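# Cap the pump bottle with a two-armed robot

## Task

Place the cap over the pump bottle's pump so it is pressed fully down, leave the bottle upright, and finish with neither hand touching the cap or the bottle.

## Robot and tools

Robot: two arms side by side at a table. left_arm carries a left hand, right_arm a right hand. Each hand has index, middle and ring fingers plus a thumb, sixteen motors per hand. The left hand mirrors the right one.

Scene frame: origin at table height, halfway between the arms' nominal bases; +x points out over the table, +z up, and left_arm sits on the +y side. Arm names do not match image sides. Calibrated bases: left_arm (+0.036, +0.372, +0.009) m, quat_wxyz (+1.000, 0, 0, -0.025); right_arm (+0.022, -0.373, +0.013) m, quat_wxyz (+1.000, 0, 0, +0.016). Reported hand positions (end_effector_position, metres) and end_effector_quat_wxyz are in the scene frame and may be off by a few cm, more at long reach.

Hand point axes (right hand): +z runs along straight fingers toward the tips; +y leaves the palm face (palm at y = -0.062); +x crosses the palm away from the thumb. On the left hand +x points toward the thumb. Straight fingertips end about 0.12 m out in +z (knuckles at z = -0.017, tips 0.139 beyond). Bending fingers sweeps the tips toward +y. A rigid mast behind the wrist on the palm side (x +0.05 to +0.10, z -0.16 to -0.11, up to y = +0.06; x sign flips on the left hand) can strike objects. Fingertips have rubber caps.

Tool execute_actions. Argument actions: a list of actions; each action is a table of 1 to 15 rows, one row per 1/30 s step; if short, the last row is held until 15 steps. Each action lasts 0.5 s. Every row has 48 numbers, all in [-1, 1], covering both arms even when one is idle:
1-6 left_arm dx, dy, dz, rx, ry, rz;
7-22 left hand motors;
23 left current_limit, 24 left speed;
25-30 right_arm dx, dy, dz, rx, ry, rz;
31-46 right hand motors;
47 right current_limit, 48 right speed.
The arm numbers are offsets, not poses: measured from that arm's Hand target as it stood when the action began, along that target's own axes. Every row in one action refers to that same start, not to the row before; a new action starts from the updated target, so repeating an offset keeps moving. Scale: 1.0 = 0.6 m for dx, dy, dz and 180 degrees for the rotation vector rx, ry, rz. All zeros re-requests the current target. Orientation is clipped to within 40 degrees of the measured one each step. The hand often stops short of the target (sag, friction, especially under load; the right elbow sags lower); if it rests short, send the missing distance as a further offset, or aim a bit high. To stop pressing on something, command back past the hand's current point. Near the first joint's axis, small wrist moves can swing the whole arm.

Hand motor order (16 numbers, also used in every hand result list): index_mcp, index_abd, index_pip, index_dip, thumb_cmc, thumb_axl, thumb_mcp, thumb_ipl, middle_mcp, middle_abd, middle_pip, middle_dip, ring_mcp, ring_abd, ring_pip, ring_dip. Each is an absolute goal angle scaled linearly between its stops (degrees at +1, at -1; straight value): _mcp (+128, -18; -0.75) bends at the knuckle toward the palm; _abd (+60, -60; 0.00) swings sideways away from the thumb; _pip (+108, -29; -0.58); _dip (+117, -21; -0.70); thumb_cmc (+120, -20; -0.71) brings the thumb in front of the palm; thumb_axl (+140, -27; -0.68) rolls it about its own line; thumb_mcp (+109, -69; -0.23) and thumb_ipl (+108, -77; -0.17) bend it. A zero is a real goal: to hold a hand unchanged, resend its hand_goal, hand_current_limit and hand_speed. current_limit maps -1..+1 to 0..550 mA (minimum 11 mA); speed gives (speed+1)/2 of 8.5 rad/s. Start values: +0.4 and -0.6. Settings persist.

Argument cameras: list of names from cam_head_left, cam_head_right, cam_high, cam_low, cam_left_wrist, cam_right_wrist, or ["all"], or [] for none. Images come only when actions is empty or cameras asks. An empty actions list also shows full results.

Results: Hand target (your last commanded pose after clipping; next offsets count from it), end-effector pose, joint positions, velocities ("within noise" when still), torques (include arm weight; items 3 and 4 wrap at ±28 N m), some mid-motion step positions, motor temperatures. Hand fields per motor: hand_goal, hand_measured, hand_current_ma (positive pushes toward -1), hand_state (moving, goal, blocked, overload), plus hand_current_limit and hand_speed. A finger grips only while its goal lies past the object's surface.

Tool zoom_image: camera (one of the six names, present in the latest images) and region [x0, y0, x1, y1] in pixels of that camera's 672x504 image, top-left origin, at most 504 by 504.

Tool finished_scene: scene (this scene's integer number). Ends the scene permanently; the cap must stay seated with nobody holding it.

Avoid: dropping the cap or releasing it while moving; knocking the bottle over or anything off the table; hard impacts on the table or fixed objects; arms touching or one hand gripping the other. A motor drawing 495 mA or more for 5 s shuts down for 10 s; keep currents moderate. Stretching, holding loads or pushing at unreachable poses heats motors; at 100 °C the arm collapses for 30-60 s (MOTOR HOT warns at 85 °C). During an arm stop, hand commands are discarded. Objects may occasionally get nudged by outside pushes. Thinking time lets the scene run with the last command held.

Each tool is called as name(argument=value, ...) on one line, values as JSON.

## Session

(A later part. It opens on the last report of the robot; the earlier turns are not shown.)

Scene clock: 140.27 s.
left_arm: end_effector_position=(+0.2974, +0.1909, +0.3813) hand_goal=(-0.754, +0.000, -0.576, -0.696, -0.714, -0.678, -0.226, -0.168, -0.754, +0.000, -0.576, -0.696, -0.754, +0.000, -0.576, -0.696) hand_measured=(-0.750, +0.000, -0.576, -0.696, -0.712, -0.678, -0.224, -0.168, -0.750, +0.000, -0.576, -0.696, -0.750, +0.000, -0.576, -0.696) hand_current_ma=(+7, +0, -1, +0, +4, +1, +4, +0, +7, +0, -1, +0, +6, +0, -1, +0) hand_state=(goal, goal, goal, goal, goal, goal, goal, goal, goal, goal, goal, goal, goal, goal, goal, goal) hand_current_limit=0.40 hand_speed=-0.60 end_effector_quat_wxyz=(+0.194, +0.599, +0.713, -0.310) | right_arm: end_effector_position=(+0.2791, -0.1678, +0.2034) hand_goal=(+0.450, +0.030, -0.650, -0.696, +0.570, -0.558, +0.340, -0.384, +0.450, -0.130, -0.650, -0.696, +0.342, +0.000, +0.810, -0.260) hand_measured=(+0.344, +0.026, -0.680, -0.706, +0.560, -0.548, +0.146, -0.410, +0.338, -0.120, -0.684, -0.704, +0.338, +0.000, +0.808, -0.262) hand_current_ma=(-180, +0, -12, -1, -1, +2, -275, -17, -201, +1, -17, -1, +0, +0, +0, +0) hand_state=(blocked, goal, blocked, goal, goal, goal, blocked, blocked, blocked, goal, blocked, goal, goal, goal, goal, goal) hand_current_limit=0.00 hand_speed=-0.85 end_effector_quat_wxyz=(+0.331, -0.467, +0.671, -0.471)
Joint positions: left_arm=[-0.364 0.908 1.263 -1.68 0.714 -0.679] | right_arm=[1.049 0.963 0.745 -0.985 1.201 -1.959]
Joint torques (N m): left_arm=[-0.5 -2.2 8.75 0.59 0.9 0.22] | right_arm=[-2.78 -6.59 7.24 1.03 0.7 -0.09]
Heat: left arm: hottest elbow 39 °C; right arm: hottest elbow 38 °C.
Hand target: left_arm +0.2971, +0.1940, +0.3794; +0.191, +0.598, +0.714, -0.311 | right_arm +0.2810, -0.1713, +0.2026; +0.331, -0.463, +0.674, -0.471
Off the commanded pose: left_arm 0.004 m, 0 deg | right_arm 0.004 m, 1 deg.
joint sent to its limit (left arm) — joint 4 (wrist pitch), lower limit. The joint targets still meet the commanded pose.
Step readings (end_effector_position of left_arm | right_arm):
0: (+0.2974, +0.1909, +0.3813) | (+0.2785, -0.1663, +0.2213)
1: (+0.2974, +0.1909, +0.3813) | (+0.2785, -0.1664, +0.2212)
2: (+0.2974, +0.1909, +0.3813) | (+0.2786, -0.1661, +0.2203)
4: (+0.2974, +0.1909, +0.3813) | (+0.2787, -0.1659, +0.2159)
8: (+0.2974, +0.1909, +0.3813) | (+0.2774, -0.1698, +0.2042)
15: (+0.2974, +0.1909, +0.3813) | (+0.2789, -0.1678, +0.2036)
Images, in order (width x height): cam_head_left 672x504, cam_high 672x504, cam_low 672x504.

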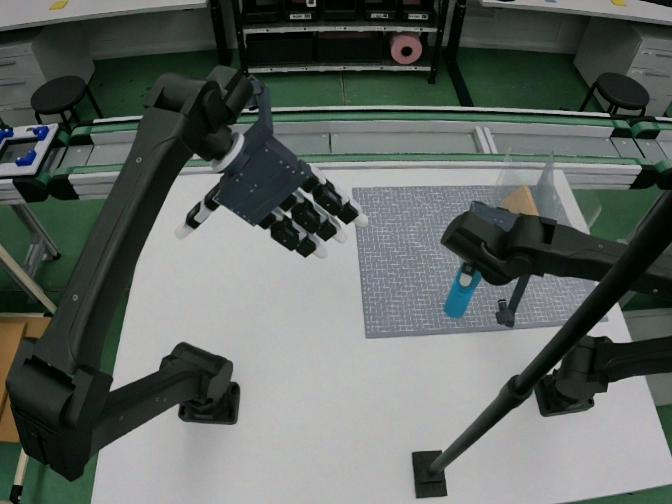

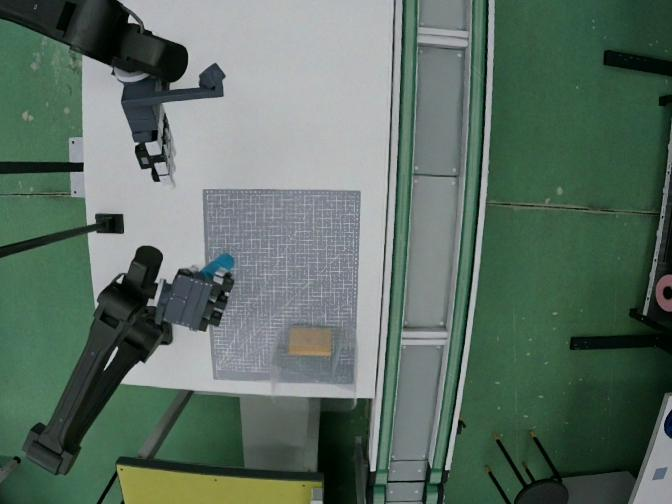

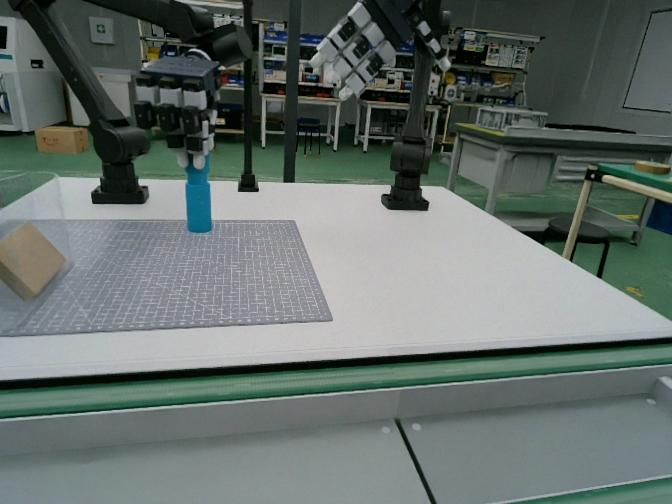

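execute_actions(actions=[[[0,0,0,0,0,0,-0.754,0,-0.576,-0.696,-0.714,-0.678,-0.226,-0.168,-0.754,0,-0.576,-0.696,-0.754,0,-0.576,-0.696,0.4,-0.6,0.0017,0.0310,0.0120,0,0,0,0.45,0.03,-0.65,-0.696,0.571,-0.557,0.34,-0.384,0.45,-0.13,-0.65,-0.696,0.342,0,0.81,-0.26,0,-0.85]]], cameras=["cam_low","cam_head_left","cam_high"])

zoom_image(camera="cam_low", region=[170, 130, 230, 240])

zoom_image(camera="cam_head_left", region=[435, 240, 505, 325])

zoom_image(camera="cam_high", region=[190, 230, 250, 290])

Scene clock: 142.77 s.
left_arm: end_effector_position=(+0.2974, +0.1909, +0.3813) hand_goal=(-0.754, +0.000, -0.576, -0.696, -0.714, -0.678, -0.226, -0.168, -0.754, +0.000, -0.576, -0.696, -0.754, +0.000, -0.576, -0.696) hand_measured=(-0.750, +0.000, -0.576, -0.696, -0.712, -0.678, -0.224, -0.168, -0.750, +0.000, -0.576, -0.696, -0.750, +0.000, -0.576, -0.696) hand_current_ma=(+7, +0, -1, +0, +4, +1, +4, +0, +7, +0, -1, +0, +6, +0, -1, +0) hand_state=(goal, goal, goal, goal, goal, goal, goal, goal, goal, goal, goal, goal, goal, goal, goal, goal) hand_current_limit=0.40 hand_speed=-0.60 end_effector_quat_wxyz=(+0.194, +0.599, +0.713, -0.310) | right_arm: end_effector_position=(+0.2787, -0.1693, +0.1860) hand_goal=(+0.450, +0.030, -0.650, -0.696, +0.570, -0.558, +0.340, -0.384, +0.450, -0.130, -0.650, -0.696, +0.342, +0.000, +0.810, -0.260) hand_measured=(+0.344, +0.026, -0.680, -0.706, +0.560, -0.548, +0.146, -0.410, +0.338, -0.120, -0.684, -0.704, +0.338, +0.000, +0.808, -0.262) hand_current_ma=(-180, +0, -13, -1, -1, +2, -275, -17, -201, +1, -17, -1, +0, +0, +0, +0) hand_state=(blocked, goal, blocked, goal, goal, goal, blocked, blocked, blocked, goal, blocked, goal, goal, goal, goal, goal) hand_current_limit=0.00 hand_speed=-0.85 end_effector_quat_wxyz=(+0.335, -0.464, +0.673, -0.468)
Joint positions: left_arm=[-0.364 0.908 1.263 -1.68 0.714 -0.679] | right_arm=[1.048 0.963 0.696 -0.919 1.199 -1.964]
Joint torques (N m): left_arm=[-0.21 -2.37 8.72 0.61 0.87 0.22] | right_arm=[-2.84 -5.48 7.34 0.96 0.73 -0.09]
Heat: left arm: hottest elbow 39 °C; right arm: hottest elbow 38 °C.
Hand target: left_arm +0.2971, +0.1940, +0.3794; +0.191, +0.598, +0.714, -0.311 | right_arm +0.2812, -0.1723, +0.1827; +0.331, -0.463, +0.674, -0.471
Off the commanded pose: left_arm 0.004 m, 0 deg | right_arm 0.005 m, 1 deg.
joint sent to its limit (left arm) — joint 4 (wrist pitch), lower limit. The joint targets still meet the commanded pose.
Step readings (end_effector_position of left_arm | right_arm):
0: (+0.2974, +0.1909, +0.3813) | (+0.2792, -0.1677, +0.2034)
1: (+0.2974, +0.1909, +0.3813) | (+0.2791, -0.1678, +0.2033)
2: (+0.2974, +0.1909, +0.3813) | (+0.2794, -0.1676, +0.2027)
4: (+0.2974, +0.1909, +0.3813) | (+0.2796, -0.1678, +0.1988)
8: (+0.2974, +0.1909, +0.3813) | (+0.2776, -0.1707, +0.1878)
15: (+0.2974, +0.1909, +0.3813) | (+0.2784, -0.1694, +0.1859)
Images, in order (width x height): cam_head_left 672x504, cam_high 672x504, cam_low 672x504.

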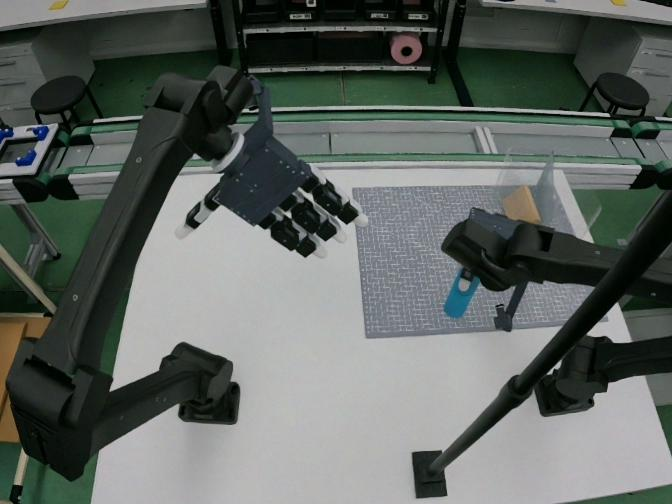

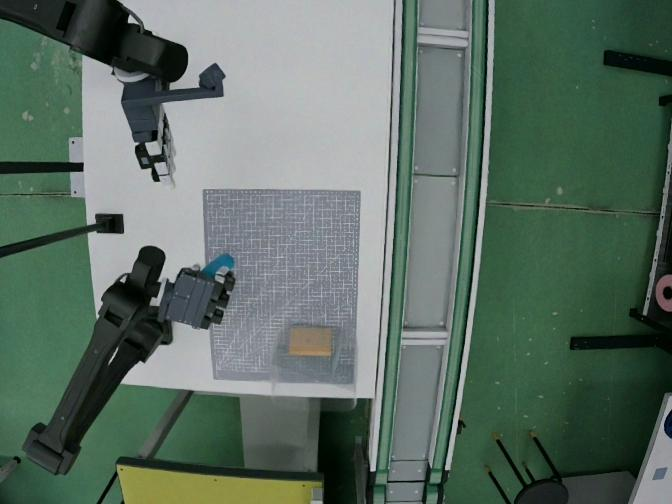

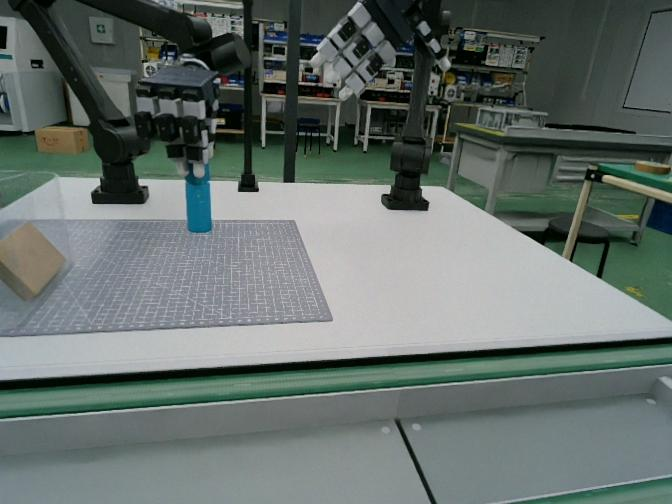

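Scaled by 4.582 from the camera's 672x504 image, which has a finer 960x720 frame.

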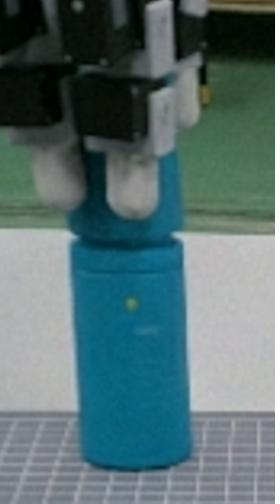

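Scaled by 5.929 from the camera's 672x504 image, which has a finer 960x720 frame.

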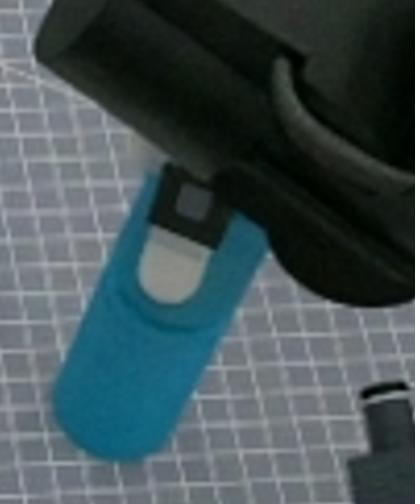

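Scaled by 8.400 from the camera's 672x504 image, which has a finer 960x720 frame.

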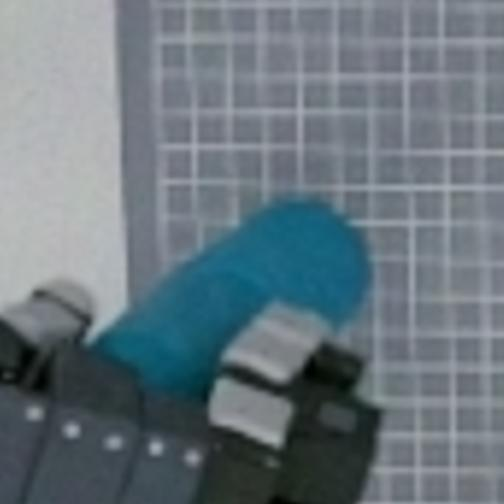

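execute_actions(actions=[[[0,0,0,0,0,0,-0.754,0,-0.576,-0.696,-0.714,-0.678,-0.226,-0.168,-0.754,0,-0.576,-0.696,-0.754,0,-0.576,-0.696,0.4,-0.6,-0.0003,0.0345,0.0123,0,0,0,0.45,0.03,-0.65,-0.696,0.571,-0.557,0.34,-0.384,0.45,-0.13,-0.65,-0.696,0.342,0,0.81,-0.26,0,-0.85]]], cameras=["cam_low","cam_head_left","cam_high"])

zoom_image(camera="cam_low", region=[170, 130, 230, 240])

zoom_image(camera="cam_high", region=[190, 230, 250, 290])

Scene clock: 144.87 s.
left_arm: end_effector_position=(+0.2974, +0.1909, +0.3813) hand_goal=(-0.754, +0.000, -0.576, -0.696, -0.714, -0.678, -0.226, -0.168, -0.754, +0.000, -0.576, -0.696, -0.754, +0.000, -0.576, -0.696) hand_measured=(-0.750, +0.000, -0.576, -0.696, -0.712, -0.678, -0.224, -0.168, -0.750, +0.000, -0.576, -0.696, -0.750, +0.000, -0.576, -0.696) hand_current_ma=(+7, +0, -1, +0, +4, +1, +4, +0, +7, +0, -1, +0, +6, +0, -1, +0) hand_state=(goal, goal, goal, goal, goal, goal, goal, goal, goal, goal, goal, goal, goal, goal, goal, goal) hand_current_limit=0.40 hand_speed=-0.60 end_effector_quat_wxyz=(+0.194, +0.599, +0.713, -0.310) | right_arm: end_effector_position=(+0.2818, -0.1664, +0.1790) hand_goal=(+0.450, +0.030, -0.650, -0.696, +0.570, -0.558, +0.340, -0.384, +0.450, -0.130, -0.650, -0.696, +0.342, +0.000, +0.810, -0.260) hand_measured=(+0.348, +0.026, -0.680, -0.706, +0.560, -0.548, +0.146, -0.410, +0.338, -0.112, -0.686, -0.704, +0.338, +0.000, +0.808, -0.262) hand_current_ma=(-168, +0, -13, -1, -1, +2, -275, -17, -201, +4, -20, -1, +0, +0, +0, +0) hand_state=(blocked, goal, blocked, goal, goal, goal, blocked, blocked, blocked, goal, blocked, goal, goal, goal, goal, goal) hand_current_limit=0.00 hand_speed=-0.85 end_effector_quat_wxyz=(+0.348, -0.453, +0.676, -0.466)
Joint positions: left_arm=[-0.364 0.908 1.263 -1.68 0.714 -0.679] | right_arm=[1.048 0.965 0.668 -0.853 1.209 -1.966]
Joint torques (N m): left_arm=[-0.21 -2.43 8.65 0.55 0.91 0.22] | right_arm=[-2.73 -3.78 6.06 1.14 0.37 -0.01]
Heat: left arm: hottest elbow 39 °C; right arm: hottest elbow 38 °C.
Hand target: left_arm +0.2971, +0.1940, +0.3794; +0.191, +0.598, +0.714, -0.311 | right_arm +0.2812, -0.1719, +0.1606; +0.331, -0.463, +0.674, -0.471
Off the commanded pose: left_arm 0.004 m, 0 deg | right_arm 0.019 m, 2 deg.
joint sent to its limit (left arm) — joint 4 (wrist pitch), lower limit. The joint targets still meet the commanded pose.
Step readings (end_effector_position of left_arm | right_arm):
0: (+0.2974, +0.1909, +0.3813) | (+0.2787, -0.1693, +0.1860)
1: (+0.2974, +0.1909, +0.3813) | (+0.2787, -0.1693, +0.1858)
2: (+0.2974, +0.1909, +0.3813) | (+0.2789, -0.1691, +0.1851)
4: (+0.2974, +0.1909, +0.3813) | (+0.2794, -0.1691, +0.1823)
8: (+0.2974, +0.1909, +0.3813) | (+0.2808, -0.1681, +0.1791)
15: (+0.2974, +0.1909, +0.3813) | (+0.2818, -0.1665, +0.1791)
Images, in order (width x height): cam_head_left 672x504, cam_high 672x504, cam_low 672x504.

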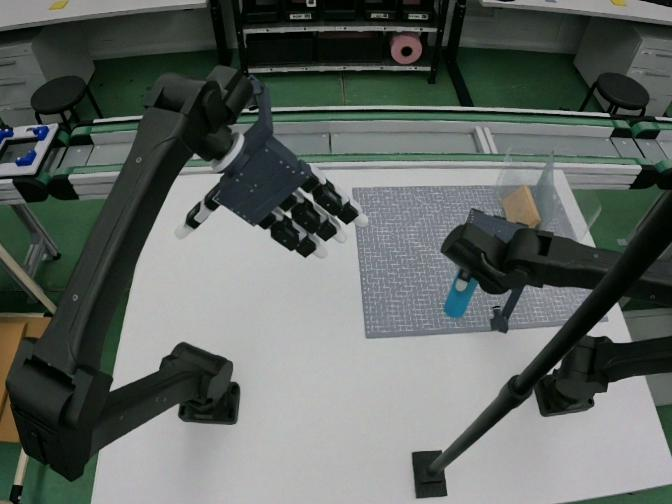

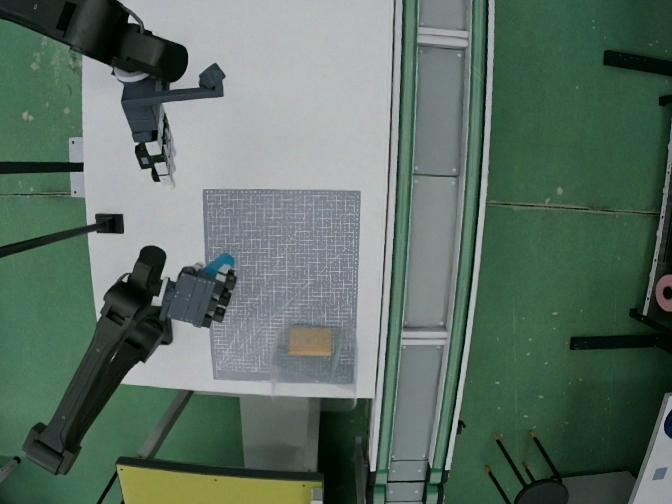

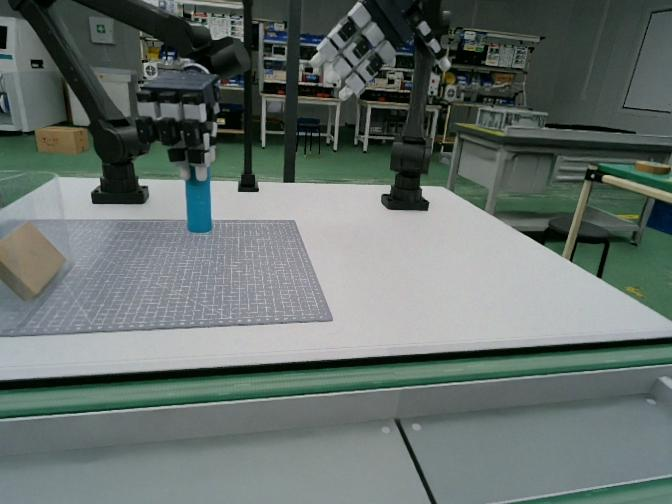

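Scaled by 4.582 from the camera's 672x504 image, which has a finer 960x720 frame.

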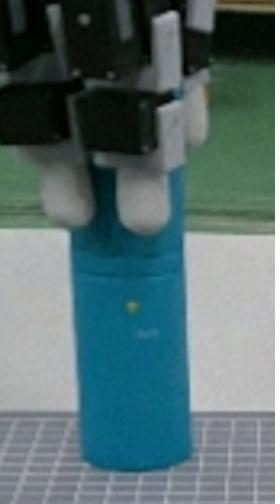

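Scaled by 8.400 from the camera's 672x504 image, which has a finer 960x720 frame.

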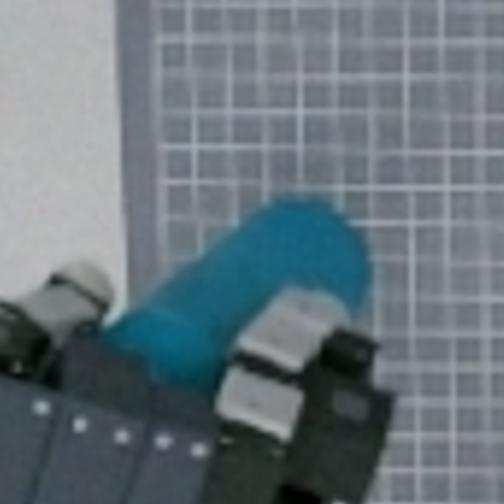

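execute_actions(actions=[[[0,0,0,0,0,0,-0.754,0,-0.576,-0.696,-0.714,-0.678,-0.226,-0.168,-0.754,0,-0.576,-0.696,-0.754,0,-0.576,-0.696,0.4,-0.6,-0.0092,-0.0268,-0.0120,0,0,0,0.15,0.03,-0.65,-0.696,0.571,-0.557,-0.02,-0.384,0.15,-0.13,-0.65,-0.696,0.342,0,0.81,-0.26,0.2,-0.85]],[[0,0,0,0,0,0,-0.754,0,-0.576,-0.696,-0.714,-0.678,-0.226,-0.168,-0.754,0,-0.576,-0.696,-0.754,0,-0.576,-0.696,0.4,-0.6,0,0,0,0,0,0,0.05,0.03,-0.65,-0.696,0.571,-0.557,-0.15,-0.384,0.05,-0.13,-0.65,-0.696,0.342,0,0.81,-0.26,0.2,-0.85]]], cameras=["cam_low"])

zoom_image(camera="cam_low", region=[150, 110, 250, 240])

Scene clock: 148.63 s.
left_arm: end_effector_position=(+0.2974, +0.1909, +0.3813) hand_goal=(-0.754, +0.000, -0.576, -0.696, -0.714, -0.678, -0.226, -0.168, -0.754, +0.000, -0.576, -0.696, -0.754, +0.000, -0.576, -0.696) hand_measured=(-0.750, +0.000, -0.576, -0.696, -0.712, -0.678, -0.224, -0.168, -0.750, +0.000, -0.576, -0.696, -0.750, +0.000, -0.576, -0.696) hand_current_ma=(+7, +0, -1, +0, +4, +1, +4, +0, +7, +0, -1, +0, +6, +0, -1, +0) hand_state=(goal, goal, goal, goal, goal, goal, goal, goal, goal, goal, goal, goal, goal, goal, goal, goal) hand_current_limit=0.40 hand_speed=-0.60 end_effector_quat_wxyz=(+0.194, +0.599, +0.713, -0.310) | right_arm: end_effector_position=(+0.2776, -0.1717, +0.1710) hand_goal=(+0.050, +0.030, -0.650, -0.696, +0.570, -0.558, -0.150, -0.384, +0.050, -0.130, -0.650, -0.696, +0.342, +0.000, +0.810, -0.260) hand_measured=(+0.058, +0.026, -0.652, -0.698, +0.568, -0.556, -0.146, -0.386, +0.058, -0.126, -0.652, -0.698, +0.338, +0.000, +0.808, -0.262) hand_current_ma=(+1, +0, +0, +0, +0, +0, +1, +0, +1, +0, +0, +0, +0, +0, +0, +0) hand_state=(goal, goal, goal, goal, goal, goal, goal, goal, goal, goal, goal, goal, goal, goal, goal, goal) hand_current_limit=0.20 hand_speed=-0.85 end_effector_quat_wxyz=(+0.329, -0.468, +0.671, -0.472)
Joint positions: left_arm=[-0.364 0.908 1.263 -1.68 0.714 -0.679] | right_arm=[1.048 0.98 0.668 -0.892 1.2 -1.962]
Joint torques (N m): left_arm=[-0.38 -1.96 8.77 0.62 0.88 0.22] | right_arm=[-2.02 -4.95 9.5 0.21 0.79 0.07]
Heat: left arm: hottest elbow 39 °C; right arm: hottest elbow 37 °C.
Hand target: left_arm +0.2971, +0.1940, +0.3794; +0.191, +0.598, +0.714, -0.311 | right_arm +0.2819, -0.1664, +0.1783; +0.331, -0.463, +0.674, -0.471
Off the commanded pose: left_arm 0.004 m, 0 deg | right_arm 0.010 m, 1 deg.
joint sent to its limit (left arm) — joint 4 (wrist pitch), lower limit. The joint targets still meet the commanded pose.
Step readings (end_effector_position of left_arm | right_arm):
0: (+0.2974, +0.1909, +0.3813) | (+0.2819, -0.1664, +0.1790)
1: (+0.2974, +0.1909, +0.3813) | (+0.2819, -0.1664, +0.1790)
2: (+0.2974, +0.1909, +0.3813) | (+0.2819, -0.1664, +0.1790)
4: (+0.2974, +0.1909, +0.3813) | (+0.2814, -0.1673, +0.1786)
8: (+0.2974, +0.1909, +0.3813) | (+0.2801, -0.1692, +0.1772)
15: (+0.2974, +0.1909, +0.3813) | (+0.2779, -0.1712, +0.1712)
16: (+0.2974, +0.1909, +0.3813) | (+0.2778, -0.1713, +0.1712)
17: (+0.2974, +0.1909, +0.3813) | (+0.2778, -0.1715, +0.1711)
19: (+0.2974, +0.1909, +0.3813) | (+0.2777, -0.1716, +0.1711)
23: (+0.2974, +0.1909, +0.3813) | (+0.2776, -0.1717, +0.1710)
30: (+0.2974, +0.1909, +0.3813) | (+0.2776, -0.1717, +0.1710)
Images, in order (width x height): cam_low 672x504.

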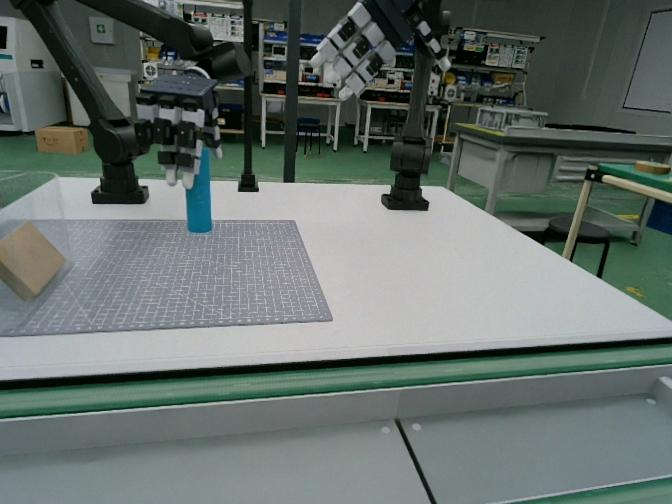

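Scaled by 3.877 from the camera's 672x504 image, which has a finer 960x720 frame.

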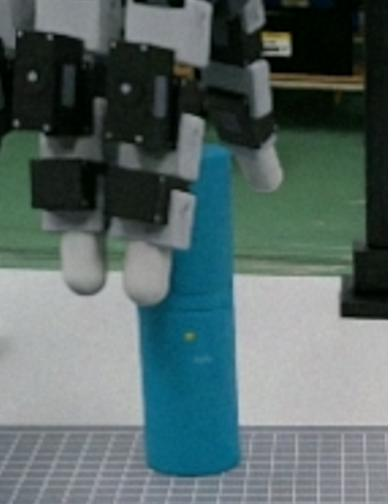

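execute_actions(actions=[[[0,0,0,0,0,0,-0.754,0,-0.576,-0.696,-0.714,-0.678,-0.226,-0.168,-0.754,0,-0.576,-0.696,-0.754,0,-0.576,-0.696,0.4,-0.6,0,0,0,0,0,0,-0.3,0.03,-0.65,-0.696,0.571,-0.557,-0.4,-0.384,-0.3,-0.13,-0.65,-0.696,0.342,0,0.81,-0.26,0.2,-0.6]],[[0,0,0,0,0,0,-0.754,0,-0.576,-0.696,-0.714,-0.678,-0.226,-0.168,-0.754,0,-0.576,-0.696,-0.754,0,-0.576,-0.696,0.4,-0.6,-0.0202,-0.2085,-0.0603,0,0,0,-0.3,0.03,-0.65,-0.696,0.571,-0.557,-0.4,-0.384,-0.3,-0.13,-0.65,-0.696,0.342,0,0.81,-0.26,0.2,-0.6]]], cameras=["cam_low","cam_head_left"])

zoom_image(camera="cam_low", region=[150, 90, 270, 240])

Scene clock: 155.03 s.
left_arm: end_effector_position=(+0.2974, +0.1909, +0.3813) hand_goal=(-0.754, +0.000, -0.576, -0.696, -0.714, -0.678, -0.226, -0.168, -0.754, +0.000, -0.576, -0.696, -0.754, +0.000, -0.576, -0.696) hand_measured=(-0.750, +0.000, -0.576, -0.696, -0.712, -0.678, -0.224, -0.168, -0.750, +0.000, -0.576, -0.696, -0.750, +0.000, -0.576, -0.696) hand_current_ma=(+7, +0, -1, +0, +4, +1, +4, +0, +7, +0, -1, +0, +6, +0, -1, +0) hand_state=(goal, goal, goal, goal, goal, goal, goal, goal, goal, goal, goal, goal, goal, goal, goal, goal) hand_current_limit=0.40 hand_speed=-0.60 end_effector_quat_wxyz=(+0.194, +0.599, +0.713, -0.310) | right_arm: end_effector_position=(+0.2851, -0.1700, +0.2808) hand_goal=(-0.300, +0.030, -0.650, -0.696, +0.570, -0.558, -0.400, -0.384, -0.300, -0.130, -0.650, -0.696, +0.342, +0.000, +0.810, -0.260) hand_measured=(-0.288, +0.028, -0.650, -0.698, +0.568, -0.556, -0.394, -0.386, -0.288, -0.126, -0.650, -0.698, +0.338, +0.000, +0.808, -0.262) hand_current_ma=(+2, +0, +0, +0, +0, +0, +1, +0, +2, +0, +0, +0, +0, +0, +0, +0) hand_state=(goal, goal, goal, goal, goal, goal, goal, goal, goal, goal, goal, goal, goal, goal, goal, goal) hand_current_limit=0.20 hand_speed=-0.60 end_effector_quat_wxyz=(+0.315, -0.482, +0.663, -0.479)
Joint positions: left_arm=[-0.364 0.908 1.263 -1.68 0.714 -0.679] | right_arm=[1.025 0.951 0.945 -1.168 1.189 -2.043]
Joint torques (N m): left_arm=[-0.15 -2.32 8.8 0.59 0.88 0.23] | right_arm=[-2.08 -5.13 12.93 0.16 0.81 0.1]
Heat: left arm: hottest elbow 39 °C; right arm: hottest elbow 38 °C.
Hand target: left_arm +0.2971, +0.1940, +0.3794; +0.191, +0.598, +0.714, -0.311 | right_arm +0.2933, -0.1590, +0.3083; +0.331, -0.463, +0.674, -0.471
Off the commanded pose: left_arm 0.004 m, 0 deg | right_arm 0.031 m, 3 deg.
joint sent to its limit (left arm) — joint 4 (wrist pitch), lower limit. The joint targets still meet the commanded pose.
Step readings (end_effector_position of left_arm | right_arm):
0: (+0.2974, +0.1909, +0.3813) | (+0.2776, -0.1717, +0.1710)
1: (+0.2974, +0.1909, +0.3813) | (+0.2776, -0.1717, +0.1710)
2: (+0.2974, +0.1909, +0.3813) | (+0.2776, -0.1717, +0.1710)
4: (+0.2974, +0.1909, +0.3813) | (+0.2776, -0.1717, +0.1710)
8: (+0.2974, +0.1909, +0.3813) | (+0.2776, -0.1717, +0.1710)
15: (+0.2974, +0.1909, +0.3813) | (+0.2776, -0.1717, +0.1710)
16: (+0.2974, +0.1909, +0.3813) | (+0.2774, -0.1721, +0.1708)
17: (+0.2974, +0.1909, +0.3813) | (+0.2765, -0.1737, +0.1719)
19: (+0.2974, +0.1909, +0.3813) | (+0.2758, -0.1786, +0.1819)
23: (+0.2974, +0.1909, +0.3813) | (+0.2843, -0.1714, +0.2352)
30: (+0.2974, +0.1909, +0.3813) | (+0.2877, -0.1663, +0.2886)
Images, in order (width x height): cam_head_left 672x504, cam_low 672x504.

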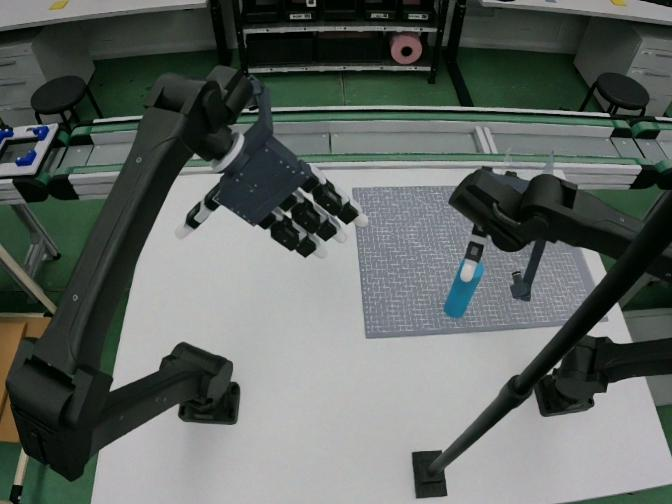

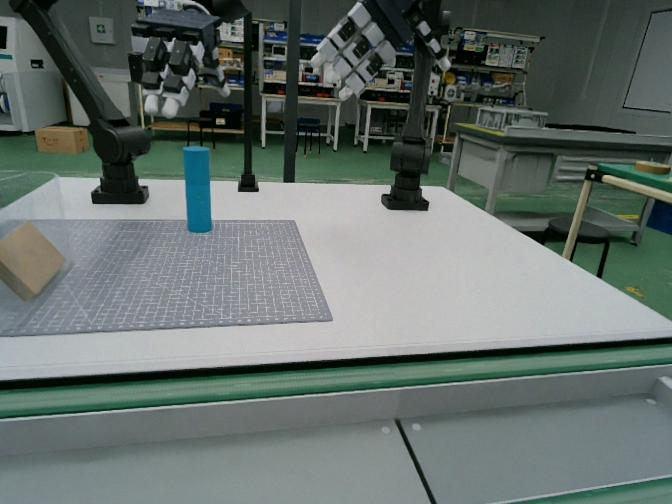

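Scaled by 3.360 from the camera's 672x504 image, which has a finer 960x720 frame.

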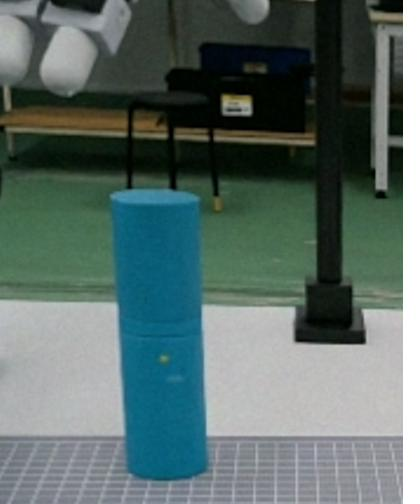

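Seated fully, upright, and the hand is clear.

finished_scene(scene=3)

The scene is finished: the task was done.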